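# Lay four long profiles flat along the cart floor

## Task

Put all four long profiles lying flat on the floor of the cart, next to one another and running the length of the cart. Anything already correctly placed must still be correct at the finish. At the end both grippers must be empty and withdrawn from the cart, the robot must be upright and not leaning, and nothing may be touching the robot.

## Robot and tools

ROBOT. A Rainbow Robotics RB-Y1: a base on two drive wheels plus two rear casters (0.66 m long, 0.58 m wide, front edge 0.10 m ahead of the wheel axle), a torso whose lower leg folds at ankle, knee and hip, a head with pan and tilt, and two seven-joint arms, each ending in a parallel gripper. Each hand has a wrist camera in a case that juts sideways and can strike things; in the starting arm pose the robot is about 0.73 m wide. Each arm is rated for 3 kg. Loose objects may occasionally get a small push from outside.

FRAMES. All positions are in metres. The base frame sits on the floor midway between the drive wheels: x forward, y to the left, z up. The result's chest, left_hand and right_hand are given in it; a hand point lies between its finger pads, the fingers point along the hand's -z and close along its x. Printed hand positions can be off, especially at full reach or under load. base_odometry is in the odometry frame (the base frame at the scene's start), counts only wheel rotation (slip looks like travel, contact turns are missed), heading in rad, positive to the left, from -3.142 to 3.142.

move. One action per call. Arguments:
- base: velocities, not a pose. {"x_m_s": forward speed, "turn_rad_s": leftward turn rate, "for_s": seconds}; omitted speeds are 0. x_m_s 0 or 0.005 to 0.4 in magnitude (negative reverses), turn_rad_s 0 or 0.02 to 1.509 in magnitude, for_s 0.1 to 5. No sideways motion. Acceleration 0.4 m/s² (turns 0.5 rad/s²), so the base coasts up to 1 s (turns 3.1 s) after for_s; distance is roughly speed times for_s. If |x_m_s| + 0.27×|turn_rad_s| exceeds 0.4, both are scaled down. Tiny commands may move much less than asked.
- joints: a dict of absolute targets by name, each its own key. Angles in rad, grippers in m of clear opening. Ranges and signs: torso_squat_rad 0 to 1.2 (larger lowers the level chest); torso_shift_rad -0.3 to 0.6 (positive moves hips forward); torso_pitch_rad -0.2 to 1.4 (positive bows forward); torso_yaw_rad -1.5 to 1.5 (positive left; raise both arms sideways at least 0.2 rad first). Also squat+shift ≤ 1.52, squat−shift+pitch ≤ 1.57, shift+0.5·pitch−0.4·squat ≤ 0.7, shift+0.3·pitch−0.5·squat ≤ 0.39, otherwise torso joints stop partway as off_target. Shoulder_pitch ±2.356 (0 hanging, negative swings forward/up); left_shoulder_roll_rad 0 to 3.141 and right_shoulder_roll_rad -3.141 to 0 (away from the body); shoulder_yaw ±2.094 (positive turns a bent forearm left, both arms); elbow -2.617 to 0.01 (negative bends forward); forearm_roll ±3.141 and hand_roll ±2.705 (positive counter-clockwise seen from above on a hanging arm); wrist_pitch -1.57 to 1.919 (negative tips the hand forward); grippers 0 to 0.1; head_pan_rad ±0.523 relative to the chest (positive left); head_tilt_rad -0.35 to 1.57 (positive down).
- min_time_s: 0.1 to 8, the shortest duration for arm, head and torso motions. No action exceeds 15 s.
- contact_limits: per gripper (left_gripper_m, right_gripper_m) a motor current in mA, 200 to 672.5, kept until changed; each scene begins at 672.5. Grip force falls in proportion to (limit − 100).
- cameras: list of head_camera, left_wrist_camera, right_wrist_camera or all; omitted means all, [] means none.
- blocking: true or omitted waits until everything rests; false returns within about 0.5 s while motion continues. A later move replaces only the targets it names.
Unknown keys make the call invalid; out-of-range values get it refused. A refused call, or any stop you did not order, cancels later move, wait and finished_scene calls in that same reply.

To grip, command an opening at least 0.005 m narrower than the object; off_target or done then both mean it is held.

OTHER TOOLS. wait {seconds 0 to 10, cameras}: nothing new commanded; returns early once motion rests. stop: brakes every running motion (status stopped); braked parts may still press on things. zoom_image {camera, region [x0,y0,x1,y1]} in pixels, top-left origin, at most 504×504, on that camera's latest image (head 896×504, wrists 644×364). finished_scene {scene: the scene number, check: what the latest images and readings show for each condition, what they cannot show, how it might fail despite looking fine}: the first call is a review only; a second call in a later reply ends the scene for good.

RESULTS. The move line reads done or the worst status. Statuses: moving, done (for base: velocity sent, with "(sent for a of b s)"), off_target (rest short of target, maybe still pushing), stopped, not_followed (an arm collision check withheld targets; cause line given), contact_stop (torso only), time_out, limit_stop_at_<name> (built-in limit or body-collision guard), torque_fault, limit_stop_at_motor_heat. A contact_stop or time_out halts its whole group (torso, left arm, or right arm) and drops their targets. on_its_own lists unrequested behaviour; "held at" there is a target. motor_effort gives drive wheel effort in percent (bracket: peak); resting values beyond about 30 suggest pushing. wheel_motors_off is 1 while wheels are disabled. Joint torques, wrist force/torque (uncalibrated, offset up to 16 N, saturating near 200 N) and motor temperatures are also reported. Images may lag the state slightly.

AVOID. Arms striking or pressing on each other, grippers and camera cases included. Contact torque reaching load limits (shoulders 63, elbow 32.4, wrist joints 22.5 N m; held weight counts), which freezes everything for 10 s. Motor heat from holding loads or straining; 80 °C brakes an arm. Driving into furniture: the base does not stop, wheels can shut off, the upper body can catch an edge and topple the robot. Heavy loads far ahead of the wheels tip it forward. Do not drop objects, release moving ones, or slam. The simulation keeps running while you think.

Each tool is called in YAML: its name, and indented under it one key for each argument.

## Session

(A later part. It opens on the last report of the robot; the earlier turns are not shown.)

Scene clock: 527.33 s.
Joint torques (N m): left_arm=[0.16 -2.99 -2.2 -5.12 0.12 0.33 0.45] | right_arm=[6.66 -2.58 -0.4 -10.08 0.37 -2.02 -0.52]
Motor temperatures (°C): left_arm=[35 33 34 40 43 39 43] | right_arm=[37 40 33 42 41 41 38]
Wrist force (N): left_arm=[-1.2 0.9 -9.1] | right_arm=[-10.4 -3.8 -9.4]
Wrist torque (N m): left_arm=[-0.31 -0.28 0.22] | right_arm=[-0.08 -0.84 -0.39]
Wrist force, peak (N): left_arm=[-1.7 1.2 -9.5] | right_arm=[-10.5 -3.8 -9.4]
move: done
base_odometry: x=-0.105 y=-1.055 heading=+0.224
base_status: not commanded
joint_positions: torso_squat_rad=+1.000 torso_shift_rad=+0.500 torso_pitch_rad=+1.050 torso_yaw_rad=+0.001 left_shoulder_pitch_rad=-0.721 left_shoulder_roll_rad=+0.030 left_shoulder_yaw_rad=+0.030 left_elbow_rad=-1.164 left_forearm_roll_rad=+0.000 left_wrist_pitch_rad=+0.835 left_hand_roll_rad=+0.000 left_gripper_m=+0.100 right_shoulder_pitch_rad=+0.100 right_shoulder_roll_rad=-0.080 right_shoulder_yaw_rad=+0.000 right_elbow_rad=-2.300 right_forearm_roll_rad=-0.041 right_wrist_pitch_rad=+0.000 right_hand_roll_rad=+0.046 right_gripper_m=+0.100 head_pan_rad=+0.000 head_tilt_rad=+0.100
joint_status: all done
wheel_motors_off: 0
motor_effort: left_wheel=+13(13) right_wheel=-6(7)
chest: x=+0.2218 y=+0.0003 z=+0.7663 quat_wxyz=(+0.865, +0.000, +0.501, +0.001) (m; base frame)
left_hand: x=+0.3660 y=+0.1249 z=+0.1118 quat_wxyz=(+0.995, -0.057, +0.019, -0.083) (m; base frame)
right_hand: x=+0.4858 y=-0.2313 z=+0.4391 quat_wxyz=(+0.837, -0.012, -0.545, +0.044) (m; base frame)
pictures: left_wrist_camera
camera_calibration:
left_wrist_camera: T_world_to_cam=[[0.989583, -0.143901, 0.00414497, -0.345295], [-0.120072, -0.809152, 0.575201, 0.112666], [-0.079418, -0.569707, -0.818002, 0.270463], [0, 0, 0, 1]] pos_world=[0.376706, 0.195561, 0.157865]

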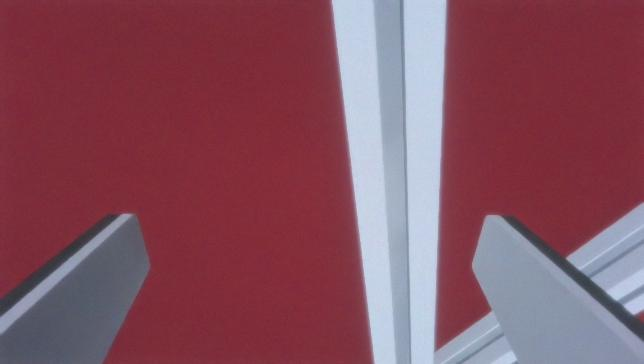

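move:
  joints: {"left_shoulder_roll_rad":0.166,"left_hand_roll_rad":0.12,"left_shoulder_pitch_rad":-0.76}
  cameras: ["left_wrist_camera"]

Scene clock: 539.00 s.
Joint torques (N m): left_arm=[-1.39 -0.67 -0.54 -5.37 -0.22 0.04 0.05] | right_arm=[6.51 -2.26 -0.72 -10.2 0.48 -1.97 -0.27]
Motor temperatures (°C): left_arm=[35 33 34 39 43 39 43] | right_arm=[37 40 33 42 41 41 38]
Wrist force (N): left_arm=[-1.4 0.4 -9.1] | right_arm=[-10.4 -3.7 -9.1]
Wrist torque (N m): left_arm=[-0.31 -0.25 0.22] | right_arm=[-0.08 -0.83 -0.39]
Wrist force, peak (N): left_arm=[-1.4 1.1 -9.5] | right_arm=[-10.5 -3.7 -9.3]
move: done
base_odometry: x=-0.105 y=-1.055 heading=+0.224
base_status: not commanded
joint_positions: torso_squat_rad=+1.000 torso_shift_rad=+0.500 torso_pitch_rad=+1.050 torso_yaw_rad=+0.001 left_shoulder_pitch_rad=-0.760 left_shoulder_roll_rad=+0.166 left_shoulder_yaw_rad=+0.030 left_elbow_rad=-1.164 left_forearm_roll_rad=+0.000 left_wrist_pitch_rad=+0.835 left_hand_roll_rad=+0.120 left_gripper_m=+0.100 right_shoulder_pitch_rad=+0.100 right_shoulder_roll_rad=-0.080 right_shoulder_yaw_rad=+0.000 right_elbow_rad=-2.300 right_forearm_roll_rad=-0.041 right_wrist_pitch_rad=+0.000 right_hand_roll_rad=+0.046 right_gripper_m=+0.100 head_pan_rad=+0.000 head_tilt_rad=+0.100
joint_status: all done
wheel_motors_off: 0
motor_effort: left_wheel=+11(13) right_wheel=-4(6)
chest: x=+0.2218 y=+0.0003 z=+0.7663 quat_wxyz=(+0.865, +0.000, +0.501, +0.001) (m; base frame)
left_hand: x=+0.4101 y=+0.1988 z=+0.1117 quat_wxyz=(+0.999, +0.002, -0.009, -0.050) (m; base frame)
right_hand: x=+0.4858 y=-0.2313 z=+0.4391 quat_wxyz=(+0.837, -0.012, -0.545, +0.044) (m; base frame)
pictures: left_wrist_camera
camera_calibration:
left_wrist_camera: T_world_to_cam=[[0.99555, -0.0784895, 0.0521554, -0.399131], [-0.0938335, -0.876841, 0.471534, 0.192052], [0.00872158, -0.47433, -0.880304, 0.267851], [0, 0, 0, 1]] pos_world=[0.41304, 0.264121, 0.166048]

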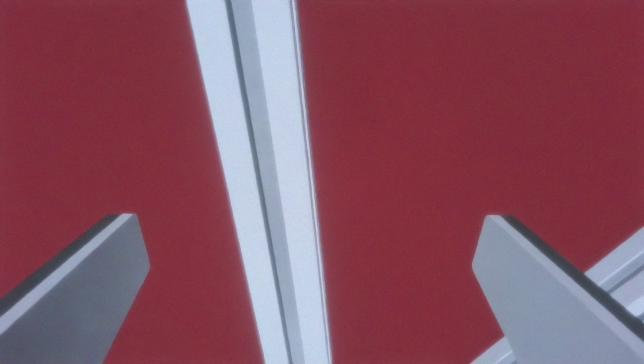

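move:
  joints: {"torso_shift_rad":0.515,"torso_pitch_rad":1.08,"left_hand_roll_rad":0.22,"left_shoulder_pitch_rad":-0.79}
  cameras: ["left_wrist_camera"]

Scene clock: 553.70 s.
Joint torques (N m): left_arm=[-0.72 -0.39 -0.91 -5.71 -0.04 0.15 0.23] | right_arm=[6.67 -2.36 -0.97 -10.35 0.38 -1.94 -0.51]
Motor temperatures (°C): left_arm=[35 33 34 39 43 39 43] | right_arm=[37 40 33 42 41 41 38]
Wrist force (N): left_arm=[-1.0 0.2 -8.8] | right_arm=[-10.4 -3.6 -9.3]
Wrist torque (N m): left_arm=[-0.29 -0.20 0.25] | right_arm=[-0.09 -0.85 -0.39]
Wrist force, peak (N): left_arm=[-1.6 0.2 -9.6] | right_arm=[-10.6 -3.6 -9.7]
move: done
base_odometry: x=-0.105 y=-1.055 heading=+0.224
base_status: not commanded
joint_positions: torso_squat_rad=+1.000 torso_shift_rad=+0.515 torso_pitch_rad=+1.080 torso_yaw_rad=+0.001 left_shoulder_pitch_rad=-0.790 left_shoulder_roll_rad=+0.166 left_shoulder_yaw_rad=+0.030 left_elbow_rad=-1.164 left_forearm_roll_rad=+0.000 left_wrist_pitch_rad=+0.835 left_hand_roll_rad=+0.220 left_gripper_m=+0.100 right_shoulder_pitch_rad=+0.100 right_shoulder_roll_rad=-0.080 right_shoulder_yaw_rad=+0.000 right_elbow_rad=-2.300 right_forearm_roll_rad=-0.041 right_wrist_pitch_rad=+0.000 right_hand_roll_rad=+0.046 right_gripper_m=+0.100 head_pan_rad=+0.000 head_tilt_rad=+0.100
joint_status: all done
wheel_motors_off: 0
motor_effort: left_wheel=+10(15) right_wheel=-6(7)
chest: x=+0.2312 y=+0.0003 z=+0.7555 quat_wxyz=(+0.858, +0.000, +0.514, +0.001) (m; base frame)
left_hand: x=+0.4194 y=+0.1920 z=+0.0988 quat_wxyz=(+1.000, -0.003, -0.008, -0.002) (m; base frame)
right_hand: x=+0.4853 y=-0.2313 z=+0.4205 quat_wxyz=(+0.845, -0.011, -0.533, +0.044) (m; base frame)
pictures: left_wrist_camera
camera_calibration:
left_wrist_camera: T_world_to_cam=[[0.998576, 0.0168459, 0.0506088, -0.427632], [-0.00958702, -0.876679, 0.480981, 0.156758], [0.0524702, -0.480781, -0.875269, 0.235551], [0, 0, 0, 1]] pos_world=[0.416166, 0.257879, 0.152414]

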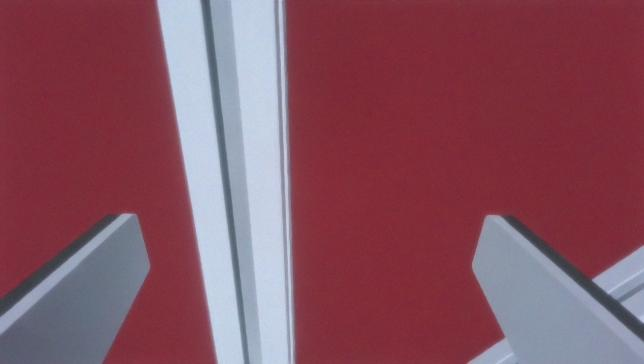

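move:
  joints: {"left_shoulder_pitch_rad":-0.9,"left_elbow_rad":-0.88,"left_wrist_pitch_rad":0.66,"left_shoulder_roll_rad":0.2}
  cameras: ["left_wrist_camera"]

Scene clock: 559.17 s.
Joint torques (N m): left_arm=[-1.76 2.04 -0.13 -4.17 -0.21 0.19 0.16] | right_arm=[6.52 -2.07 -1.17 -10.19 0.41 -1.92 -0.55]
Motor temperatures (°C): left_arm=[35 33 34 39 43 39 43] | right_arm=[37 40 33 42 41 41 38]
Wrist force (N): left_arm=[-1.5 0.1 -8.8] | right_arm=[-10.3 -4.1 -9.2]
Wrist torque (N m): left_arm=[-0.31 -0.26 0.24] | right_arm=[-0.04 -0.82 -0.39]
Wrist force, peak (N): left_arm=[-1.6 0.1 -9.7] | right_arm=[-10.5 -3.9 -9.5]
move: done
base_odometry: x=-0.105 y=-1.055 heading=+0.224
base_status: not commanded
joint_positions: torso_squat_rad=+1.000 torso_shift_rad=+0.515 torso_pitch_rad=+1.080 torso_yaw_rad=+0.001 left_shoulder_pitch_rad=-0.900 left_shoulder_roll_rad=+0.200 left_shoulder_yaw_rad=+0.030 left_elbow_rad=-0.880 left_forearm_roll_rad=+0.000 left_wrist_pitch_rad=+0.660 left_hand_roll_rad=+0.220 left_gripper_m=+0.100 right_shoulder_pitch_rad=+0.100 right_shoulder_roll_rad=-0.080 right_shoulder_yaw_rad=+0.000 right_elbow_rad=-2.300 right_forearm_roll_rad=-0.041 right_wrist_pitch_rad=+0.000 right_hand_roll_rad=+0.046 right_gripper_m=+0.100 head_pan_rad=+0.000 head_tilt_rad=+0.100
joint_status: all done
wheel_motors_off: 0
motor_effort: left_wheel=+10(11) right_wheel=-3(7)
chest: x=+0.2312 y=+0.0003 z=+0.7555 quat_wxyz=(+0.858, +0.000, +0.514, +0.001) (m; base frame)
left_hand: x=+0.4173 y=+0.2077 z=+0.0675 quat_wxyz=(+1.000, +0.009, -0.011, -0.015) (m; base frame)
right_hand: x=+0.4853 y=-0.2313 z=+0.4205 quat_wxyz=(+0.845, -0.011, -0.533, +0.044) (m; base frame)
pictures: left_wrist_camera
camera_calibration:
left_wrist_camera: T_world_to_cam=[[0.998341, -0.00970559, 0.0567618, -0.41904], [-0.0347667, -0.887364, 0.459756, 0.199756], [0.0459062, -0.460967, -0.886229, 0.215268], [0, 0, 0, 1]] pos_world=[0.415408, 0.272421, 0.122723]

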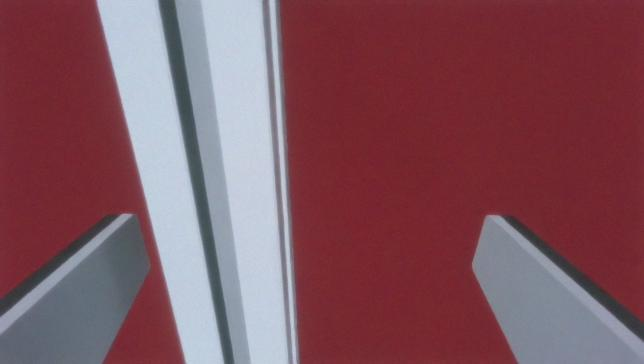

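move:
  joints: {"left_shoulder_pitch_rad":-0.925,"left_elbow_rad":-0.735,"left_wrist_pitch_rad":0.575,"left_shoulder_roll_rad":0.21}
  cameras: ["left_wrist_camera"]

Scene clock: 563.27 s.
Joint torques (N m): left_arm=[-2.15 0.59 -0.65 -3.83 -0.23 0.13 0.11] | right_arm=[6.97 -2.14 -0.65 -10.22 0.37 -2 -0.39]
Motor temperatures (°C): left_arm=[35 33 34 39 43 39 43] | right_arm=[37 40 33 43 41 41 38]
Wrist force (N): left_arm=[-1.1 0.2 -9.1] | right_arm=[-10.1 -3.7 -9.6]
Wrist torque (N m): left_arm=[-0.34 -0.21 0.24] | right_arm=[-0.08 -0.81 -0.38]
Wrist force, peak (N): left_arm=[-1.4 -0.9 -9.7] | right_arm=[-10.5 -4.1 -9.5]
move: done
base_odometry: x=-0.105 y=-1.055 heading=+0.224
base_status: not commanded
joint_positions: torso_squat_rad=+1.000 torso_shift_rad=+0.515 torso_pitch_rad=+1.080 torso_yaw_rad=+0.001 left_shoulder_pitch_rad=-0.925 left_shoulder_roll_rad=+0.210 left_shoulder_yaw_rad=+0.030 left_elbow_rad=-0.735 left_forearm_roll_rad=+0.000 left_wrist_pitch_rad=+0.575 left_hand_roll_rad=+0.220 left_gripper_m=+0.100 right_shoulder_pitch_rad=+0.100 right_shoulder_roll_rad=-0.080 right_shoulder_yaw_rad=+0.000 right_elbow_rad=-2.300 right_forearm_roll_rad=-0.041 right_wrist_pitch_rad=+0.000 right_hand_roll_rad=+0.046 right_gripper_m=+0.100 head_pan_rad=+0.000 head_tilt_rad=+0.100
joint_status: all done
wheel_motors_off: 0
motor_effort: left_wheel=+11(11) right_wheel=-6(8)
chest: x=+0.2312 y=+0.0003 z=+0.7555 quat_wxyz=(+0.858, +0.000, +0.514, +0.001) (m; base frame)
left_hand: x=+0.3913 y=+0.2208 z=+0.0524 quat_wxyz=(+1.000, +0.017, +0.005, -0.017) (m; base frame)
right_hand: x=+0.4853 y=-0.2313 z=+0.4205 quat_wxyz=(+0.845, -0.011, -0.533, +0.044) (m; base frame)
pictures: left_wrist_camera
camera_calibration:
left_wrist_camera: T_world_to_cam=[[0.99959, -0.0147526, 0.0245529, -0.389807], [-0.0241513, -0.894955, 0.445503, 0.215635], [0.0154014, -0.445913, -0.894944, 0.218113], [0, 0, 0, 1]] pos_world=[0.391495, 0.284492, 0.108704]

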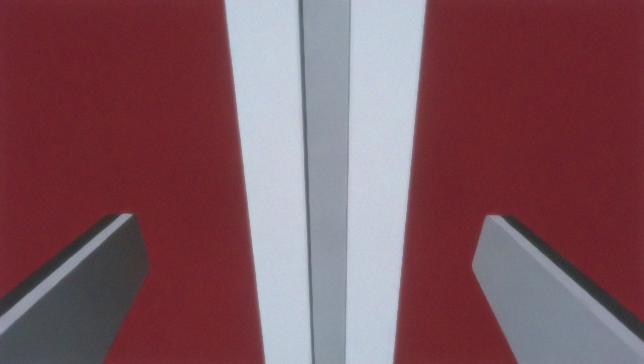

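move:
  joints: {"left_gripper_m":0.0}
  cameras: ["left_wrist_camera"]

Scene clock: 567.03 s.
Joint torques (N m): left_arm=[-0.96 1.25 -0.49 -3.43 -0.28 0 0.07] | right_arm=[7.14 -1.73 -0.43 -9.73 0.36 -1.79 -0.48]
Motor temperatures (°C): left_arm=[35 33 33 39 43 39 43] | right_arm=[37 40 33 43 41 41 38]
Wrist force (N): left_arm=[-1.0 0.3 -12.4] | right_arm=[-10.2 -3.8 -9.3]
Wrist torque (N m): left_arm=[-0.30 -0.26 0.49] | right_arm=[-0.06 -0.84 -0.38]
Wrist force, peak (N): left_arm=[-0.7 0.1 -14.3] | right_arm=[-10.4 -3.9 -9.5]
move: off_target
base_odometry: x=-0.105 y=-1.055 heading=+0.224
base_status: not commanded
joint_positions: torso_squat_rad=+1.000 torso_shift_rad=+0.515 torso_pitch_rad=+1.080 torso_yaw_rad=+0.001 left_shoulder_pitch_rad=-0.925 left_shoulder_roll_rad=+0.210 left_shoulder_yaw_rad=+0.030 left_elbow_rad=-0.735 left_forearm_roll_rad=+0.000 left_wrist_pitch_rad=+0.575 left_hand_roll_rad=+0.220 left_gripper_m=+0.031 right_shoulder_pitch_rad=+0.100 right_shoulder_roll_rad=-0.080 right_shoulder_yaw_rad=+0.000 right_elbow_rad=-2.300 right_forearm_roll_rad=-0.041 right_wrist_pitch_rad=+0.000 right_hand_roll_rad=+0.046 right_gripper_m=+0.100 head_pan_rad=+0.000 head_tilt_rad=+0.100
joint_status: left_gripper_m off_target (ended at +0.031, target +0.000)
wheel_motors_off: 0
motor_effort: left_wheel=+10(11) right_wheel=-5(7)
chest: x=+0.2312 y=+0.0003 z=+0.7555 quat_wxyz=(+0.858, +0.000, +0.514, +0.001) (m; base frame)
left_hand: x=+0.3914 y=+0.2207 z=+0.0524 quat_wxyz=(+1.000, +0.017, +0.005, -0.017) (m; base frame)
right_hand: x=+0.4853 y=-0.2313 z=+0.4205 quat_wxyz=(+0.845, -0.011, -0.533, +0.044) (m; base frame)
pictures: left_wrist_camera
camera_calibration:
left_wrist_camera: T_world_to_cam=[[0.999586, -0.0147524, 0.0246971, -0.389921], [-0.0242163, -0.894927, 0.445556, 0.215613], [0.015529, -0.445969, -0.894914, 0.218063], [0, 0, 0, 1]] pos_world=[0.391594, 0.284455, 0.10871]

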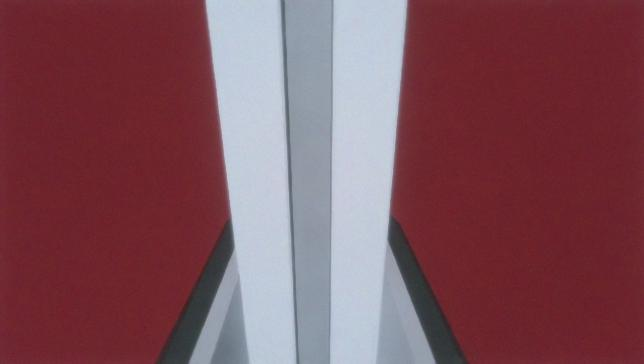

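move:
  joints: {"left_shoulder_pitch_rad":-0.79,"left_elbow_rad":-1.164,"left_wrist_pitch_rad":0.835}
  cameras: ["head_camera","left_wrist_camera"]
  min_time_s: 1.5

Scene clock: 575.87 s.
Joint torques (N m): left_arm=[-2.33 1.17 -0.73 -7.6 -0.39 -0.01 -0.15] | right_arm=[7.03 -2.25 -0.65 -10.06 0.33 -1.94 -0.45]
Motor temperatures (°C): left_arm=[35 33 33 39 43 39 43] | right_arm=[37 40 33 43 41 41 37]
Wrist force (N): left_arm=[-1.6 -0.2 -18.2] | right_arm=[-10.3 -3.6 -9.4]
Wrist torque (N m): left_arm=[-0.21 -0.25 0.24] | right_arm=[-0.09 -0.82 -0.40]
Wrist force, peak (N): left_arm=[-1.3 -0.6 -18.8] | right_arm=[-10.5 -3.8 -9.5]
move: done
base_odometry: x=-0.105 y=-1.055 heading=+0.224
base_status: not commanded
joint_positions: torso_squat_rad=+1.000 torso_shift_rad=+0.515 torso_pitch_rad=+1.080 torso_yaw_rad=+0.001 left_shoulder_pitch_rad=-0.790 left_shoulder_roll_rad=+0.210 left_shoulder_yaw_rad=+0.030 left_elbow_rad=-1.163 left_forearm_roll_rad=+0.000 left_wrist_pitch_rad=+0.835 left_hand_roll_rad=+0.220 left_gripper_m=+0.031 right_shoulder_pitch_rad=+0.100 right_shoulder_roll_rad=-0.080 right_shoulder_yaw_rad=+0.000 right_elbow_rad=-2.300 right_forearm_roll_rad=-0.041 right_wrist_pitch_rad=+0.000 right_hand_roll_rad=+0.046 right_gripper_m=+0.100 head_pan_rad=+0.000 head_tilt_rad=+0.100
joint_status: all done
wheel_motors_off: 0
motor_effort: left_wheel=+10(11) right_wheel=-5(7)
chest: x=+0.2312 y=+0.0003 z=+0.7555 quat_wxyz=(+0.858, +0.000, +0.514, +0.001) (m; base frame)
left_hand: x=+0.4261 y=+0.2184 z=+0.0993 quat_wxyz=(+1.000, +0.017, -0.013, -0.009) (m; base frame)
right_hand: x=+0.4853 y=-0.2313 z=+0.4205 quat_wxyz=(+0.845, -0.011, -0.533, +0.044) (m; base frame)
pictures: head_camera, left_wrist_camera
camera_calibration:
head_camera: T_world_to_cam=[[-0.0482433, -0.998312, 0.0323397, -0.00074268], [-0.904506, 0.0299292, -0.425409, 0.788141], [0.423723, -0.0497746, -0.904423, 0.515034], [0, 0, 0, 1]] pos_world=[0.494611, 0.00130575, 0.801115]
left_wrist_camera: T_world_to_cam=[[0.998151, 0.00123086, 0.0607694, -0.432276], [-0.0259888, -0.895152, 0.445003, 0.194318], [0.0549456, -0.44576, -0.893465, 0.241464], [0, 0, 0, 1]] pos_world=[0.423259, 0.282111, 0.155536]

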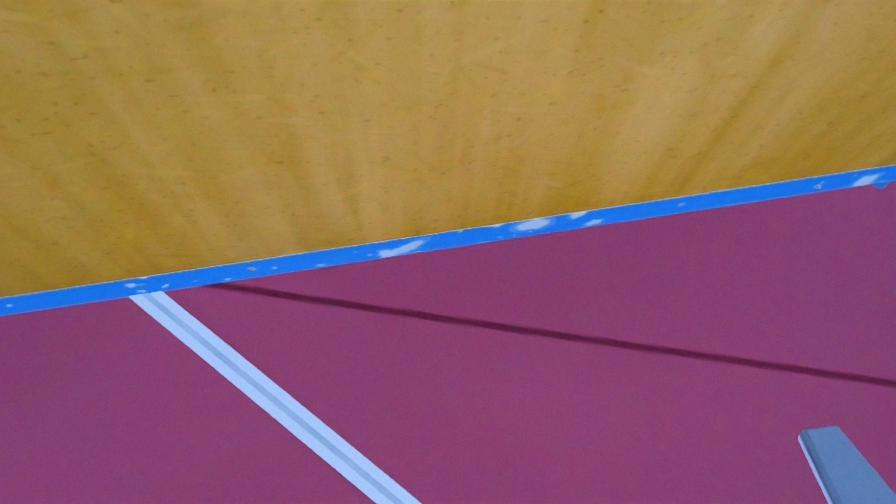

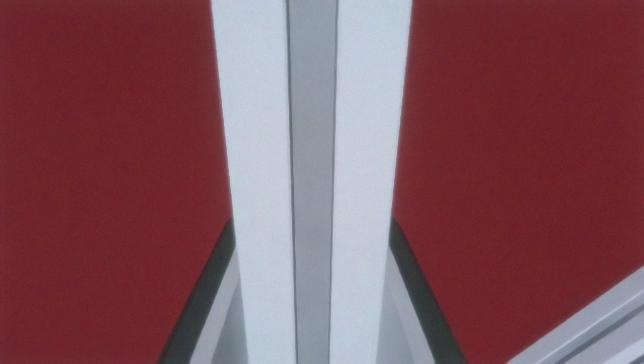

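move:
  joints: {"torso_squat_rad":0.6,"torso_shift_rad":0.1,"torso_pitch_rad":0.5,"head_tilt_rad":0.6}
  cameras: ["head_camera"]

Scene clock: 583.17 s.
Joint torques (N m): left_arm=[-18.13 4.02 1.6 -11.49 -0.28 -2.45 0.01] | right_arm=[-0.86 -2.55 -0.72 -11.82 0.27 -2.17 -0.6]
Motor temperatures (°C): left_arm=[35 33 33 39 43 39 43] | right_arm=[37 40 33 43 41 41 37]
Wrist force (N): left_arm=[-9.9 -0.5 -15.5] | right_arm=[-10.9 -3.4 -5.9]
Wrist torque (N m): left_arm=[-0.22 -0.34 0.27] | right_arm=[-0.13 -0.84 -0.37]
Wrist force, peak (N): left_arm=[-2.2 -0.3 -19.0] | right_arm=[-10.8 -3.6 -9.4]
move: done
base_odometry: x=-0.105 y=-1.055 heading=+0.224
base_status: not commanded
joint_positions: torso_squat_rad=+0.600 torso_shift_rad=+0.100 torso_pitch_rad=+0.500 torso_yaw_rad=+0.001 left_shoulder_pitch_rad=-0.789 left_shoulder_roll_rad=+0.210 left_shoulder_yaw_rad=+0.030 left_elbow_rad=-1.163 left_forearm_roll_rad=+0.000 left_wrist_pitch_rad=+0.835 left_hand_roll_rad=+0.220 left_gripper_m=+0.031 right_shoulder_pitch_rad=+0.100 right_shoulder_roll_rad=-0.080 right_shoulder_yaw_rad=+0.000 right_elbow_rad=-2.300 right_forearm_roll_rad=-0.041 right_wrist_pitch_rad=+0.000 right_hand_roll_rad=+0.046 right_gripper_m=+0.100 head_pan_rad=+0.000 head_tilt_rad=+0.600
joint_status: all done
wheel_motors_off: 0
motor_effort: left_wheel=+11(12) right_wheel=-1(7)
chest: x=-0.0218 y=+0.0003 z=+1.1268 quat_wxyz=(+0.969, +0.000, +0.248, +0.001) (m; base frame)
left_hand: x=+0.5002 y=+0.2187 z=+0.6842 quat_wxyz=(+0.954, +0.019, -0.298, -0.004) (m; base frame)
right_hand: x=+0.3743 y=-0.2312 z=+0.9858 quat_wxyz=(+0.658, -0.023, -0.752, +0.039) (m; base frame)
pictures: head_camera
camera_calibration:
head_camera: T_world_to_cam=[[-0.0504203, -0.998303, 0.029141, -0.0269382], [-0.867729, 0.029342, -0.49617, 0.778863], [0.494473, -0.0503036, -0.867736, 1.01595], [0, 0, 0, 1]] pos_world=[0.172125, 0.00135988, 1.26881]

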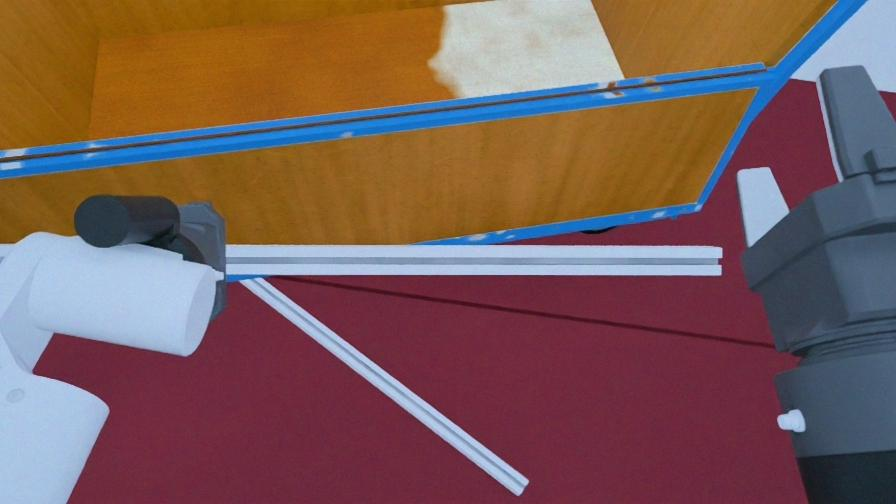

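move:
  joints: {"right_shoulder_pitch_rad":1.2,"right_shoulder_roll_rad":-0.15,"torso_squat_rad":0.4,"torso_shift_rad":0.0,"torso_pitch_rad":0.3}
  base: {"turn_rad_s":0.4,"for_s":2.065}
  cameras: ["head_camera"]

move:
  joints: {"right_elbow_rad":-0.3}
  base: {"x_m_s":-0.2,"for_s":2.1}
  cameras: []

move:
  joints: {"right_shoulder_pitch_rad":0.1}
  base: {"turn_rad_s":-0.4,"for_s":1.75}
  cameras: ["head_camera"]

Scene clock: 623.23 s.
Joint torques (N m): left_arm=[-22.59 4.98 1.39 -12.88 -0.52 -3.06 0.11] | right_arm=[9.69 -5.36 -3.34 -7.89 0.09 -1.64 -0.5]
Motor temperatures (°C): left_arm=[37 33 33 42 43 39 43] | right_arm=[36 39 32 43 41 41 37]
Wrist force (N): left_arm=[-11.9 -0.5 -13.6] | right_arm=[-9.6 -2.4 -10.6]
Wrist torque (N m): left_arm=[-0.22 -0.31 0.26] | right_arm=[-0.14 -0.78 -0.35]
Wrist force, peak (N): left_arm=[-10.5 -0.8 -17.0] | right_arm=[-9.7 -2.6 -10.7]
move: done
base_odometry: x=-0.105 y=-1.055 heading=+1.050
base_status: done (sent for 2.07 of 2.07 s)
joint_positions: torso_squat_rad=+0.400 torso_shift_rad=+0.000 torso_pitch_rad=+0.300 torso_yaw_rad=+0.001 left_shoulder_pitch_rad=-0.789 left_shoulder_roll_rad=+0.210 left_shoulder_yaw_rad=+0.030 left_elbow_rad=-1.163 left_forearm_roll_rad=+0.000 left_wrist_pitch_rad=+0.835 left_hand_roll_rad=+0.220 left_gripper_m=+0.031 right_shoulder_pitch_rad=+1.200 right_shoulder_roll_rad=-0.150 right_shoulder_yaw_rad=+0.000 right_elbow_rad=-2.300 right_forearm_roll_rad=-0.041 right_wrist_pitch_rad=+0.000 right_hand_roll_rad=+0.046 right_gripper_m=+0.100 head_pan_rad=+0.000 head_tilt_rad=+0.600
joint_status: all done
wheel_motors_off: 0
motor_effort: left_wheel=+3(39) right_wheel=+14(52)
chest: x=-0.1364 y=+0.0004 z=+1.2208 quat_wxyz=(+0.989, +0.000, +0.150, +0.001) (m; base frame)
left_hand: x=+0.4630 y=+0.2187 z=+0.8905 quat_wxyz=(+0.920, +0.019, -0.391, -0.002) (m; base frame)
right_hand: x=-0.0513 y=-0.3534 z=+0.9090 quat_wxyz=(+0.902, -0.165, -0.398, +0.022) (m; base frame)
pictures: head_camera
camera_calibration:
head_camera: T_world_to_cam=[[-0.055188, -0.998303, 0.0186006, -0.0231946], [-0.751782, 0.0292857, -0.658761, 0.94033], [0.657098, -0.0503393, -0.752123, 1.03525], [0, 0, 0, 1]] pos_world=[0.0253865, 0.00141998, 1.39852]

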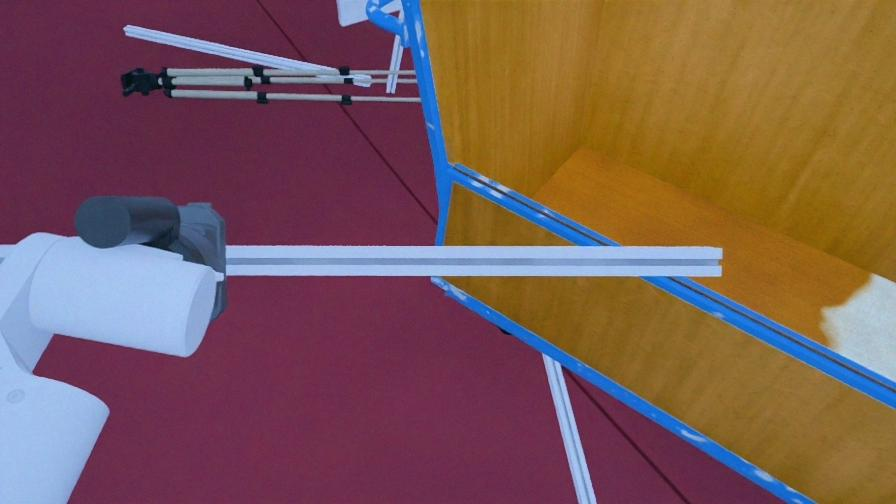

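Scene clock: 626.40 s.
Joint torques (N m): left_arm=[-22.5 5.43 1.62 -13.46 -0.65 -3.21 -0.02] | right_arm=[24.88 -9.55 -0.96 9.71 -0.16 1.62 -0.74]
Motor temperatures (°C): left_arm=[37 33 33 42 43 40 43] | right_arm=[37 40 32 43 41 41 37]
Wrist force (N): left_arm=[-11.4 -0.1 -13.6] | right_arm=[0.5 -2.8 -8.8]
Wrist torque (N m): left_arm=[-0.29 -0.26 0.29] | right_arm=[-0.06 -0.18 -0.23]
Wrist force, peak (N): left_arm=[-12.4 -0.7 -14.3] | right_arm=[-8.2 -2.7 -12.1]
move: done
base_odometry: x=-0.313 y=-1.419 heading=+1.052
base_status: done (sent for 2.1 of 2.1 s)
joint_positions: torso_squat_rad=+0.400 torso_shift_rad=+0.000 torso_pitch_rad=+0.300 torso_yaw_rad=+0.001 left_shoulder_pitch_rad=-0.789 left_shoulder_roll_rad=+0.210 left_shoulder_yaw_rad=+0.030 left_elbow_rad=-1.163 left_forearm_roll_rad=+0.000 left_wrist_pitch_rad=+0.835 left_hand_roll_rad=+0.220 left_gripper_m=+0.031 right_shoulder_pitch_rad=+1.200 right_shoulder_roll_rad=-0.150 right_shoulder_yaw_rad=+0.000 right_elbow_rad=-0.300 right_forearm_roll_rad=-0.041 right_wrist_pitch_rad=+0.000 right_hand_roll_rad=+0.046 right_gripper_m=+0.100 head_pan_rad=+0.000 head_tilt_rad=+0.600
joint_status: all done
wheel_motors_off: 0
motor_effort: left_wheel=+18(39) right_wheel=-15(44)
chest: x=-0.1364 y=+0.0004 z=+1.2208 quat_wxyz=(+0.989, +0.000, +0.150, +0.001) (m; base frame)
left_hand: x=+0.4629 y=+0.2187 z=+0.8903 quat_wxyz=(+0.920, +0.019, -0.391, -0.002) (m; base frame)
right_hand: x=-0.8434 y=-0.2188 z=+1.0756 quat_wxyz=(+0.823, -0.103, +0.544, -0.125) (m; base frame)
pictures: none
No camera images: "cameras" was empty.

Scene clock: 629.30 s.
Joint torques (N m): left_arm=[-23.15 5.15 1.83 -12.95 -0.49 -3.29 -0.29] | right_arm=[7.31 -5.25 -0.55 1.95 0.22 0.45 -0.52]
Motor temperatures (°C): left_arm=[37 33 33 42 43 40 43] | right_arm=[37 40 32 43 41 41 37]
Wrist force (N): left_arm=[-11.4 -0.6 -13.3] | right_arm=[-4.4 -4.0 -12.5]
Wrist torque (N m): left_arm=[-0.25 -0.26 0.22] | right_arm=[0.08 -0.45 -0.30]
Wrist force, peak (N): left_arm=[-11.7 -0.7 -14.2] | right_arm=[-4.7 -3.7 -12.9]
move: done
base_odometry: x=-0.313 y=-1.419 heading=+0.345
base_status: done (sent for 1.77 of 1.77 s)
joint_positions: torso_squat_rad=+0.400 torso_shift_rad=+0.000 torso_pitch_rad=+0.300 torso_yaw_rad=+0.001 left_shoulder_pitch_rad=-0.789 left_shoulder_roll_rad=+0.210 left_shoulder_yaw_rad=+0.030 left_elbow_rad=-1.163 left_forearm_roll_rad=+0.000 left_wrist_pitch_rad=+0.835 left_hand_roll_rad=+0.220 left_gripper_m=+0.031 right_shoulder_pitch_rad=+0.100 right_shoulder_roll_rad=-0.150 right_shoulder_yaw_rad=+0.000 right_elbow_rad=-0.300 right_forearm_roll_rad=-0.041 right_wrist_pitch_rad=+0.000 right_hand_roll_rad=+0.046 right_gripper_m=+0.100 head_pan_rad=+0.000 head_tilt_rad=+0.600
joint_status: all done
wheel_motors_off: 0
motor_effort: left_wheel=+14(50) right_wheel=+3(40)
chest: x=-0.1363 y=+0.0004 z=+1.2208 quat_wxyz=(+0.989, +0.000, +0.150, +0.001) (m; base frame)
left_hand: x=+0.4629 y=+0.2188 z=+0.8903 quat_wxyz=(+0.920, +0.019, -0.391, -0.002) (m; base frame)
right_hand: x=-0.2666 y=-0.3358 z=+0.5583 quat_wxyz=(+0.996, -0.076, +0.048, +0.013) (m; base frame)
pictures: head_camera
camera_calibration:
head_camera: T_world_to_cam=[[-0.0551608, -0.998303, 0.0186568, -0.0232327], [-0.751871, 0.0292349, -0.658661, 0.940267], [0.656998, -0.0503598, -0.752208, 1.03527], [0, 0, 0, 1]] pos_world=[0.0255086, 0.00145405, 1.39849]

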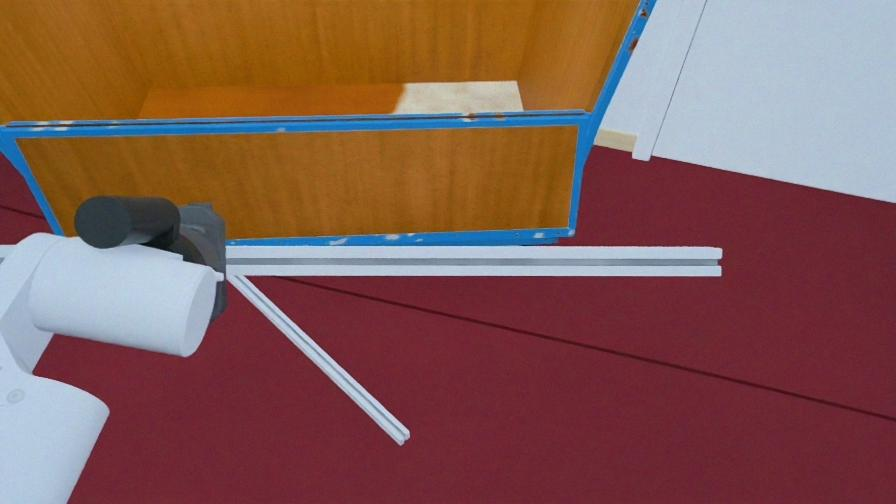

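move:
  base: {"turn_rad_s":0.1,"for_s":0.27}
  cameras: []

move:
  base: {"x_m_s":0.25,"for_s":3.4}
  cameras: ["head_camera"]

Scene clock: 640.50 s.
Joint torques (N m): left_arm=[-22.94 5.4 1.14 -13.29 -0.39 -2.7 0.05] | right_arm=[7.11 -6.25 -0.38 2.12 0.11 0.19 -0.4]
Motor temperatures (°C): left_arm=[38 33 33 43 43 40 43] | right_arm=[37 40 32 42 40 41 37]
Wrist force (N): left_arm=[-12.0 -0.7 -13.4] | right_arm=[-4.3 -3.8 -12.7]
Wrist torque (N m): left_arm=[-0.23 -0.30 0.24] | right_arm=[0.06 -0.43 -0.30]
Wrist force, peak (N): left_arm=[-11.8 -0.2 -13.8] | right_arm=[-4.7 -3.6 -12.9]
move: done
base_odometry: x=-0.313 y=-1.419 heading=+0.371
base_status: done (sent for 0.27 of 0.27 s)
joint_positions: torso_squat_rad=+0.400 torso_shift_rad=+0.000 torso_pitch_rad=+0.300 torso_yaw_rad=+0.001 left_shoulder_pitch_rad=-0.789 left_shoulder_roll_rad=+0.210 left_shoulder_yaw_rad=+0.030 left_elbow_rad=-1.163 left_forearm_roll_rad=+0.000 left_wrist_pitch_rad=+0.835 left_hand_roll_rad=+0.220 left_gripper_m=+0.031 right_shoulder_pitch_rad=+0.100 right_shoulder_roll_rad=-0.150 right_shoulder_yaw_rad=+0.000 right_elbow_rad=-0.300 right_forearm_roll_rad=-0.041 right_wrist_pitch_rad=+0.000 right_hand_roll_rad=+0.046 right_gripper_m=+0.100 head_pan_rad=+0.000 head_tilt_rad=+0.600
joint_status: not commanded
wheel_motors_off: 0
motor_effort: left_wheel=+1(9) right_wheel=+1(23)
chest: x=-0.1363 y=+0.0004 z=+1.2208 quat_wxyz=(+0.989, +0.000, +0.150, +0.001) (m; base frame)
left_hand: x=+0.4629 y=+0.2188 z=+0.8903 quat_wxyz=(+0.920, +0.019, -0.391, -0.002) (m; base frame)
right_hand: x=-0.2666 y=-0.3358 z=+0.5583 quat_wxyz=(+0.996, -0.076, +0.048, +0.013) (m; base frame)
pictures: none
No camera images: "cameras" was empty.

Scene clock: 648.13 s.
Joint torques (N m): left_arm=[-22.73 6.37 1.91 -13.16 -0.67 -3.3 -0.22] | right_arm=[6.84 -4.86 -0.31 1.92 -0.01 0.19 -0.61]
Motor temperatures (°C): left_arm=[38 33 33 43 43 40 43] | right_arm=[37 40 32 42 40 41 37]
Wrist force (N): left_arm=[-11.5 -0.5 -13.9] | right_arm=[-4.4 -3.7 -12.5]
Wrist torque (N m): left_arm=[-0.46 -0.29 0.29] | right_arm=[0.05 -0.46 -0.30]
Wrist force, peak (N): left_arm=[-19.1 10.7 -17.2] | right_arm=[-5.1 -4.8 -14.1]
move: time_out
base_odometry: x=+0.466 y=-1.116 heading=+0.418
base_status: time_out (sent for 3.4 of 3.4 s)
joint_positions: torso_squat_rad=+0.400 torso_shift_rad=+0.000 torso_pitch_rad=+0.301 torso_yaw_rad=+0.001 left_shoulder_pitch_rad=-0.789 left_shoulder_roll_rad=+0.210 left_shoulder_yaw_rad=+0.030 left_elbow_rad=-1.163 left_forearm_roll_rad=+0.000 left_wrist_pitch_rad=+0.835 left_hand_roll_rad=+0.220 left_gripper_m=+0.031 right_shoulder_pitch_rad=+0.100 right_shoulder_roll_rad=-0.150 right_shoulder_yaw_rad=+0.000 right_elbow_rad=-0.300 right_forearm_roll_rad=-0.041 right_wrist_pitch_rad=+0.000 right_hand_roll_rad=+0.046 right_gripper_m=+0.100 head_pan_rad=+0.000 head_tilt_rad=+0.600
joint_status: not commanded
wheel_motors_off: 1
motor_effort: left_wheel=+0(100) right_wheel=-1(53)
chest: x=-0.1363 y=+0.0004 z=+1.2208 quat_wxyz=(+0.989, +0.000, +0.150, +0.001) (m; base frame)
left_hand: x=+0.4629 y=+0.2186 z=+0.8902 quat_wxyz=(+0.920, +0.019, -0.391, -0.002) (m; base frame)
right_hand: x=-0.2667 y=-0.3359 z=+0.5583 quat_wxyz=(+0.996, -0.076, +0.049, +0.013) (m; base frame)
pictures: head_camera
camera_calibration:
head_camera: T_world_to_cam=[[-0.0551857, -0.998302, 0.0186603, -0.0232407], [-0.751938, 0.0292565, -0.658584, 0.94019], [0.65692, -0.0503758, -0.752275, 1.03531], [0, 0, 0, 1]] pos_world=[0.025563, 0.00144697, 1.39847]

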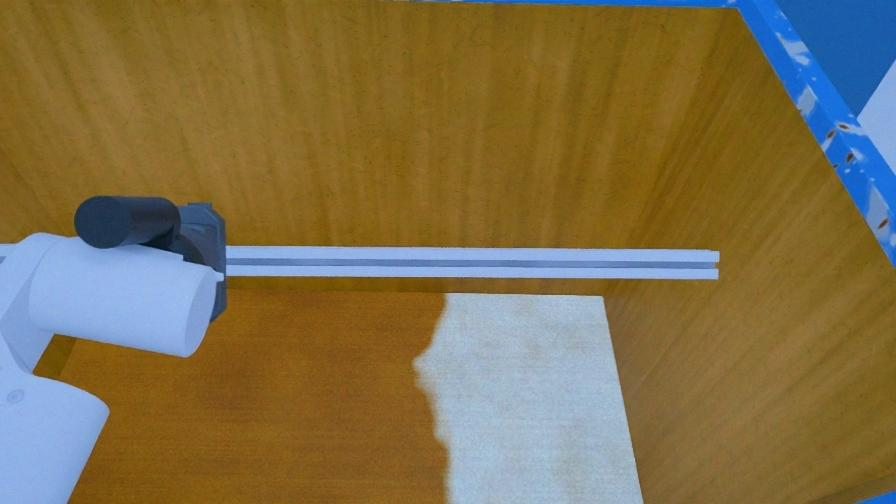

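wait:
  seconds: 1
  cameras: []

move:
  base: {"x_m_s":-0.1,"for_s":0.5}
  joints: {"head_tilt_rad":0.9}
  cameras: ["head_camera"]

Scene clock: 661.57 s.
Joint torques (N m): left_arm=[-22.84 5.74 1.31 -13.42 -0.64 -2.98 0.07] | right_arm=[7.54 -4.8 -0.36 2.01 0.2 0.08 -0.63]
Motor temperatures (°C): left_arm=[39 33 33 43 43 40 43] | right_arm=[37 40 32 41 40 41 37]
Wrist force (N): left_arm=[-11.8 -0.6 -13.7] | right_arm=[-4.6 -4.0 -12.7]
Wrist torque (N m): left_arm=[-0.23 -0.29 0.25] | right_arm=[0.08 -0.48 -0.30]
Wrist force, peak (N): left_arm=[-11.9 0.0 -14.1] | right_arm=[-4.4 -4.0 -12.9]
base_odometry: x=+0.466 y=-1.116 heading=+0.418
base_status: time_out (sent for 3.4 of 3.4 s)
joint_positions: torso_squat_rad=+0.400 torso_shift_rad=+0.000 torso_pitch_rad=+0.301 torso_yaw_rad=+0.001 left_shoulder_pitch_rad=-0.789 left_shoulder_roll_rad=+0.210 left_shoulder_yaw_rad=+0.030 left_elbow_rad=-1.163 left_forearm_roll_rad=+0.000 left_wrist_pitch_rad=+0.835 left_hand_roll_rad=+0.220 left_gripper_m=+0.031 right_shoulder_pitch_rad=+0.100 right_shoulder_roll_rad=-0.150 right_shoulder_yaw_rad=+0.000 right_elbow_rad=-0.300 right_forearm_roll_rad=-0.041 right_wrist_pitch_rad=+0.000 right_hand_roll_rad=+0.046 right_gripper_m=+0.100 head_pan_rad=+0.000 head_tilt_rad=+0.600
joint_status: not commanded
wheel_motors_off: 0 (was 1 since the last result)
motor_effort: left_wheel=+0(100) right_wheel=-1(53)
chest: x=-0.1363 y=+0.0004 z=+1.2208 quat_wxyz=(+0.989, +0.000, +0.150, +0.001) (m; base frame)
left_hand: x=+0.4629 y=+0.2186 z=+0.8902 quat_wxyz=(+0.920, +0.019, -0.391, -0.002) (m; base frame)
right_hand: x=-0.2667 y=-0.3359 z=+0.5583 quat_wxyz=(+0.996, -0.076, +0.049, +0.013) (m; base frame)
wait: 1.00 s; at rest from the start
pictures: none
No camera images: "cameras" was empty.

Scene clock: 663.23 s.
Joint torques (N m): left_arm=[-23.7 5.88 1.74 -13.47 -0.66 -3.07 0.19] | right_arm=[6.28 -4.99 -0.29 1.56 0.27 0.1 -0.51]
Motor temperatures (°C): left_arm=[39 33 33 43 43 40 43] | right_arm=[37 40 32 41 40 41 37]
Wrist force (N): left_arm=[-11.6 -0.6 -13.6] | right_arm=[-4.4 -3.8 -12.8]
Wrist torque (N m): left_arm=[-0.24 -0.27 0.25] | right_arm=[0.05 -0.46 -0.29]
Wrist force, peak (N): left_arm=[-11.7 -0.6 -14.8] | right_arm=[-4.5 -3.9 -12.9]
move: done
base_odometry: x=+0.421 y=-1.137 heading=+0.418
base_status: done (sent for 0.5 of 0.5 s)
joint_positions: torso_squat_rad=+0.400 torso_shift_rad=+0.000 torso_pitch_rad=+0.300 torso_yaw_rad=+0.001 left_shoulder_pitch_rad=-0.789 left_shoulder_roll_rad=+0.210 left_shoulder_yaw_rad=+0.030 left_elbow_rad=-1.163 left_forearm_roll_rad=+0.000 left_wrist_pitch_rad=+0.835 left_hand_roll_rad=+0.220 left_gripper_m=+0.031 right_shoulder_pitch_rad=+0.100 right_shoulder_roll_rad=-0.150 right_shoulder_yaw_rad=+0.000 right_elbow_rad=-0.300 right_forearm_roll_rad=-0.041 right_wrist_pitch_rad=+0.000 right_hand_roll_rad=+0.046 right_gripper_m=+0.100 head_pan_rad=+0.000 head_tilt_rad=+0.900
joint_status: all done
wheel_motors_off: 0
motor_effort: left_wheel=-7(38) right_wheel=-9(22)
chest: x=-0.1363 y=+0.0004 z=+1.2208 quat_wxyz=(+0.989, +0.000, +0.150, +0.001) (m; base frame)
left_hand: x=+0.4629 y=+0.2186 z=+0.8902 quat_wxyz=(+0.920, +0.019, -0.391, -0.002) (m; base frame)
right_hand: x=-0.2668 y=-0.3359 z=+0.5583 quat_wxyz=(+0.996, -0.076, +0.049, +0.013) (m; base frame)
pictures: head_camera
camera_calibration:
head_camera: T_world_to_cam=[[-0.0472719, -0.998282, 0.0346134, -0.0452204], [-0.912934, 0.0291162, -0.407067, 0.577637], [0.40536, -0.0508426, -0.912742, 1.24676], [0, 0, 0, 1]] pos_world=[0.0198189, 0.00142738, 1.37468]

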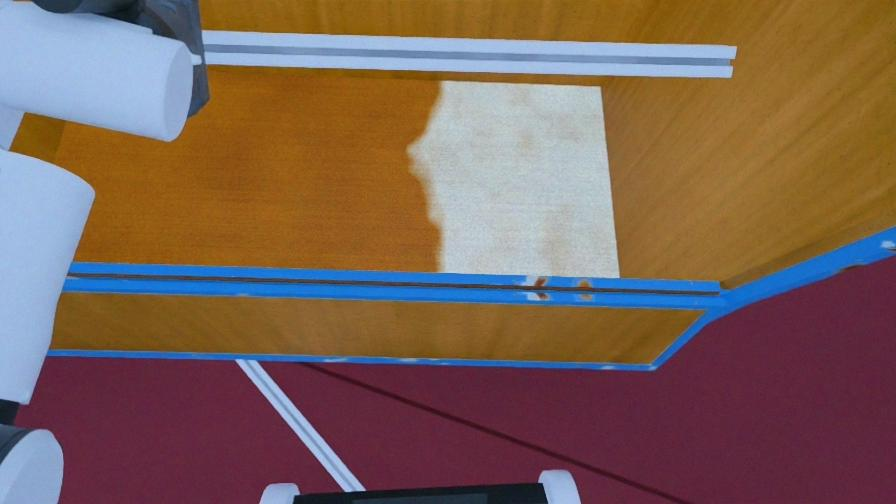

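move:
  base: {"turn_rad_s":-0.15,"for_s":0.52}
  cameras: ["head_camera"]

Scene clock: 671.60 s.
Joint torques (N m): left_arm=[-23.35 5.93 1.59 -13.26 -0.58 -2.9 0.16] | right_arm=[6.74 -4.91 -0.58 1.6 0.09 0.22 -0.58]
Motor temperatures (°C): left_arm=[39 33 33 43 43 40 43] | right_arm=[37 40 32 41 40 41 37]
Wrist force (N): left_arm=[-11.6 -0.5 -13.4] | right_arm=[-4.5 -3.8 -12.9]
Wrist torque (N m): left_arm=[-0.20 -0.29 0.29] | right_arm=[0.06 -0.46 -0.30]
Wrist force, peak (N): left_arm=[-11.9 -0.7 -13.9] | right_arm=[-4.5 -3.8 -13.0]
move: done
base_odometry: x=+0.421 y=-1.137 heading=+0.340
base_status: done (sent for 0.53 of 0.53 s)
joint_positions: torso_squat_rad=+0.400 torso_shift_rad=+0.000 torso_pitch_rad=+0.300 torso_yaw_rad=+0.001 left_shoulder_pitch_rad=-0.789 left_shoulder_roll_rad=+0.210 left_shoulder_yaw_rad=+0.030 left_elbow_rad=-1.163 left_forearm_roll_rad=+0.000 left_wrist_pitch_rad=+0.835 left_hand_roll_rad=+0.220 left_gripper_m=+0.031 right_shoulder_pitch_rad=+0.100 right_shoulder_roll_rad=-0.150 right_shoulder_yaw_rad=+0.000 right_elbow_rad=-0.300 right_forearm_roll_rad=-0.041 right_wrist_pitch_rad=+0.000 right_hand_roll_rad=+0.046 right_gripper_m=+0.100 head_pan_rad=+0.000 head_tilt_rad=+0.900
joint_status: not commanded
wheel_motors_off: 0
motor_effort: left_wheel=+21(40) right_wheel=-20(42)
chest: x=-0.1363 y=+0.0004 z=+1.2208 quat_wxyz=(+0.989, +0.000, +0.150, +0.001) (m; base frame)
left_hand: x=+0.4629 y=+0.2186 z=+0.8902 quat_wxyz=(+0.920, +0.019, -0.391, -0.002) (m; base frame)
right_hand: x=-0.2667 y=-0.3359 z=+0.5583 quat_wxyz=(+0.996, -0.076, +0.049, +0.013) (m; base frame)
pictures: head_camera
camera_calibration:
head_camera: T_world_to_cam=[[-0.0472712, -0.998282, 0.0346203, -0.0452222], [-0.912934, 0.0291127, -0.407067, 0.577637], [0.40536, -0.0508486, -0.912742, 1.24676], [0, 0, 0, 1]] pos_world=[0.0198189, 0.00143503, 1.37468]

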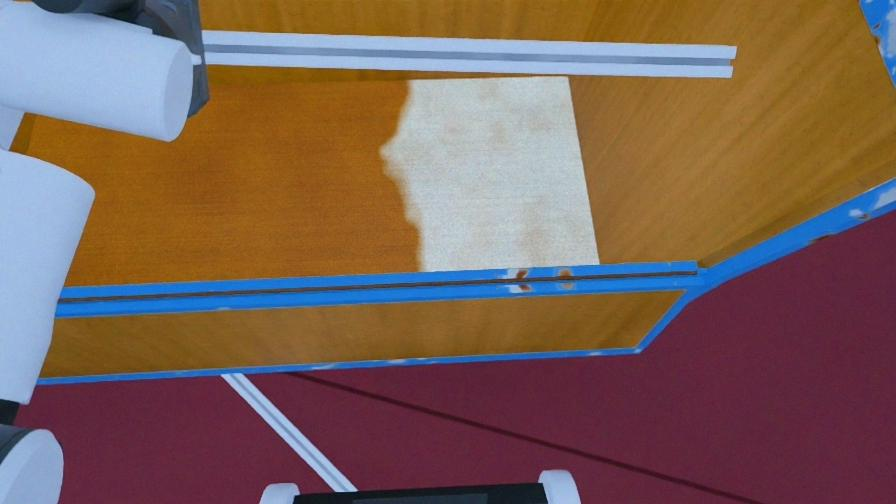

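move:
  joints: {"left_shoulder_pitch_rad":-1.327,"left_elbow_rad":-1.082,"left_wrist_pitch_rad":1.359}
  cameras: []
  min_time_s: 1.5

move:
  joints: {"torso_squat_rad":0.7,"torso_shift_rad":0.25,"torso_pitch_rad":0.7,"head_tilt_rad":0.6}
  cameras: ["head_camera"]

Scene clock: 687.33 s.
Joint torques (N m): left_arm=[-28.53 7.24 1.64 -11.97 -0.94 -2.67 0.4] | right_arm=[6.39 -4.79 -0.38 1.79 0.05 0.17 -0.42]
Motor temperatures (°C): left_arm=[40 33 33 44 43 40 43] | right_arm=[37 39 32 41 40 41 37]
Wrist force (N): left_arm=[-10.4 -1.1 -14.2] | right_arm=[-4.3 -3.6 -12.6]
Wrist torque (N m): left_arm=[-0.13 -0.26 0.29] | right_arm=[0.03 -0.45 -0.30]
Wrist force, peak (N): left_arm=[-11.7 -0.3 -15.0] | right_arm=[-4.5 -3.8 -13.0]
move: done
base_odometry: x=+0.421 y=-1.137 heading=+0.340
base_status: not commanded
joint_positions: torso_squat_rad=+0.400 torso_shift_rad=+0.000 torso_pitch_rad=+0.300 torso_yaw_rad=+0.001 left_shoulder_pitch_rad=-1.325 left_shoulder_roll_rad=+0.210 left_shoulder_yaw_rad=+0.030 left_elbow_rad=-1.081 left_forearm_roll_rad=+0.000 left_wrist_pitch_rad=+1.359 left_hand_roll_rad=+0.220 left_gripper_m=+0.031 right_shoulder_pitch_rad=+0.100 right_shoulder_roll_rad=-0.150 right_shoulder_yaw_rad=+0.000 right_elbow_rad=-0.300 right_forearm_roll_rad=-0.041 right_wrist_pitch_rad=+0.000 right_hand_roll_rad=+0.046 right_gripper_m=+0.100 head_pan_rad=+0.000 head_tilt_rad=+0.900
joint_status: all done
wheel_motors_off: 0
motor_effort: left_wheel=+21(22) right_wheel=-21(23)
chest: x=-0.1363 y=+0.0004 z=+1.2208 quat_wxyz=(+0.989, +0.000, +0.150, +0.001) (m; base frame)
left_hand: x=+0.5182 y=+0.1358 z=+1.0894 quat_wxyz=(+0.934, +0.033, -0.355, -0.035) (m; base frame)
right_hand: x=-0.2667 y=-0.3359 z=+0.5583 quat_wxyz=(+0.996, -0.076, +0.049, +0.013) (m; base frame)
pictures: none
No camera images: "cameras" was empty.

Scene clock: 689.93 s.
Joint torques (N m): left_arm=[-24.92 2.98 1.06 -11.91 -0.79 -1.41 -0.06] | right_arm=[16.14 -4.57 -0.15 5.71 0.04 0.78 -0.87]
Motor temperatures (°C): left_arm=[40 33 33 44 43 40 43] | right_arm=[37 39 32 41 40 41 37]
Wrist force (N): left_arm=[-6.1 1.5 -17.4] | right_arm=[-2.0 -4.1 -11.9]
Wrist torque (N m): left_arm=[-0.55 -0.27 0.25] | right_arm=[0.09 -0.31 -0.27]
Wrist force, peak (N): left_arm=[-6.0 0.8 -18.2] | right_arm=[-4.3 -3.8 -12.8]
move: done
base_odometry: x=+0.421 y=-1.137 heading=+0.340
base_status: not commanded
joint_positions: torso_squat_rad=+0.700 torso_shift_rad=+0.250 torso_pitch_rad=+0.701 torso_yaw_rad=+0.001 left_shoulder_pitch_rad=-1.325 left_shoulder_roll_rad=+0.210 left_shoulder_yaw_rad=+0.030 left_elbow_rad=-1.081 left_forearm_roll_rad=+0.000 left_wrist_pitch_rad=+1.359 left_hand_roll_rad=+0.220 left_gripper_m=+0.031 right_shoulder_pitch_rad=+0.100 right_shoulder_roll_rad=-0.150 right_shoulder_yaw_rad=+0.000 right_elbow_rad=-0.300 right_forearm_roll_rad=-0.041 right_wrist_pitch_rad=+0.000 right_hand_roll_rad=+0.046 right_gripper_m=+0.100 head_pan_rad=+0.000 head_tilt_rad=+0.600
joint_status: all done
wheel_motors_off: 0
motor_effort: left_wheel=+19(24) right_wheel=-20(23)
chest: x=+0.1041 y=+0.0003 z=+1.0358 quat_wxyz=(+0.939, +0.000, +0.343, +0.001) (m; base frame)
left_hand: x=+0.6558 y=+0.1359 z=+0.6598 quat_wxyz=(+0.986, +0.026, -0.162, -0.041) (m; base frame)
right_hand: x=-0.2741 y=-0.3359 z=+0.4764 quat_wxyz=(+0.966, -0.072, +0.245, +0.028) (m; base frame)
pictures: head_camera
camera_calibration:
head_camera: T_world_to_cam=[[-0.0436058, -0.998299, 0.0386976, -0.0285028], [-0.949098, 0.0292998, -0.313617, 0.662309], [0.311949, -0.0504034, -0.948761, 0.977616], [0, 0, 0, 1]] pos_world=[0.322386, 0.00141529, 1.13634]

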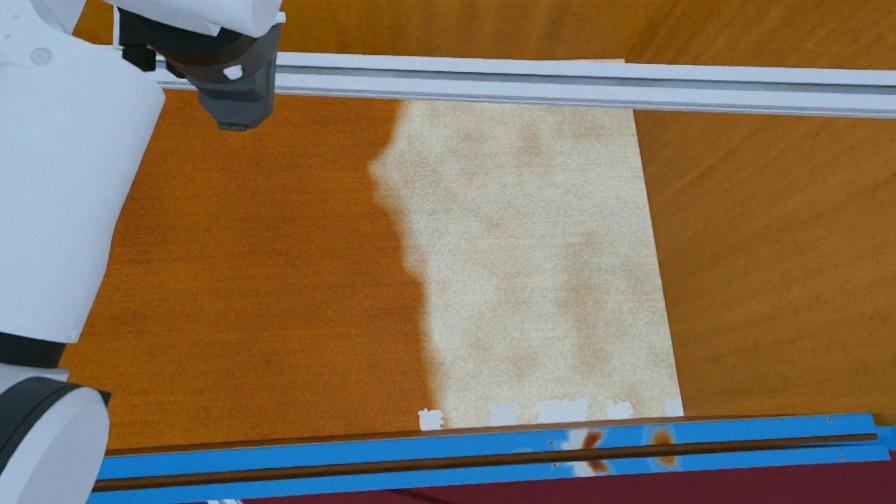

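move:
  joints: {"left_shoulder_roll_rad":0.34}
  cameras: ["head_camera"]

Scene clock: 695.57 s.
Joint torques (N m): left_arm=[-24.31 6.47 1.28 -11.9 -0.7 -1.31 0.03] | right_arm=[16.52 -3.92 -0.76 6.14 0.23 0.73 -0.47]
Motor temperatures (°C): left_arm=[40 33 33 43 43 40 43] | right_arm=[37 39 32 41 40 41 37]
Wrist force (N): left_arm=[-6.3 -2.8 -16.9] | right_arm=[-1.9 -3.9 -12.2]
Wrist torque (N m): left_arm=[0.07 -0.28 0.27] | right_arm=[0.07 -0.30 -0.30]
Wrist force, peak (N): left_arm=[-6.7 -4.1 -17.7] | right_arm=[-2.2 -3.9 -12.5]
move: done
base_odometry: x=+0.421 y=-1.137 heading=+0.340
base_status: not commanded
joint_positions: torso_squat_rad=+0.700 torso_shift_rad=+0.250 torso_pitch_rad=+0.701 torso_yaw_rad=+0.001 left_shoulder_pitch_rad=-1.326 left_shoulder_roll_rad=+0.340 left_shoulder_yaw_rad=+0.030 left_elbow_rad=-1.081 left_forearm_roll_rad=+0.000 left_wrist_pitch_rad=+1.359 left_hand_roll_rad=+0.220 left_gripper_m=+0.031 right_shoulder_pitch_rad=+0.100 right_shoulder_roll_rad=-0.150 right_shoulder_yaw_rad=+0.000 right_elbow_rad=-0.300 right_forearm_roll_rad=-0.041 right_wrist_pitch_rad=+0.000 right_hand_roll_rad=+0.046 right_gripper_m=+0.100 head_pan_rad=+0.000 head_tilt_rad=+0.600
joint_status: all done
wheel_motors_off: 0
motor_effort: left_wheel=+18(19) right_wheel=-18(20)
chest: x=+0.1041 y=+0.0004 z=+1.0358 quat_wxyz=(+0.939, +0.000, +0.343, +0.001) (m; base frame)
left_hand: x=+0.6774 y=+0.2150 z=+0.6773 quat_wxyz=(+0.980, +0.082, -0.180, -0.014) (m; base frame)
right_hand: x=-0.2741 y=-0.3359 z=+0.4764 quat_wxyz=(+0.966, -0.072, +0.245, +0.028) (m; base frame)
pictures: head_camera
camera_calibration:
head_camera: T_world_to_cam=[[-0.0435884, -0.998299, 0.0387074, -0.0285024], [-0.949095, 0.0292797, -0.313625, 0.662312], [0.311958, -0.0504074, -0.948758, 0.977615], [0, 0, 0, 1]] pos_world=[0.32238, 0.00143273, 1.13634]

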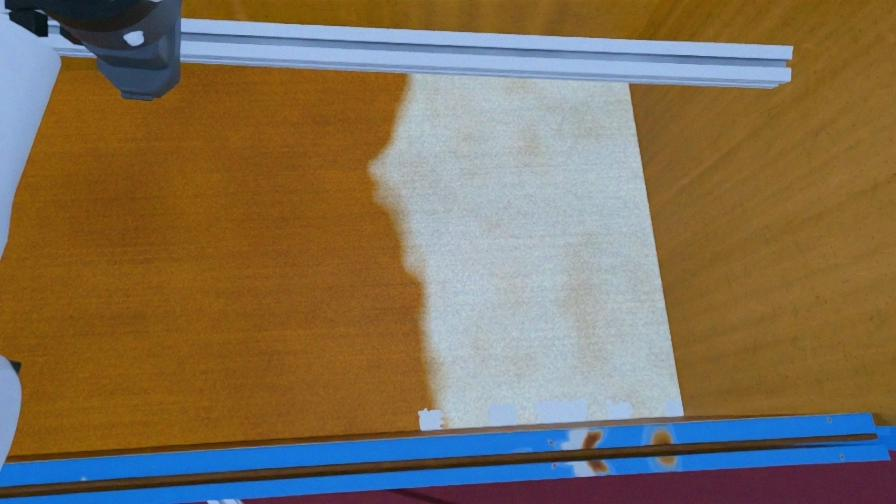

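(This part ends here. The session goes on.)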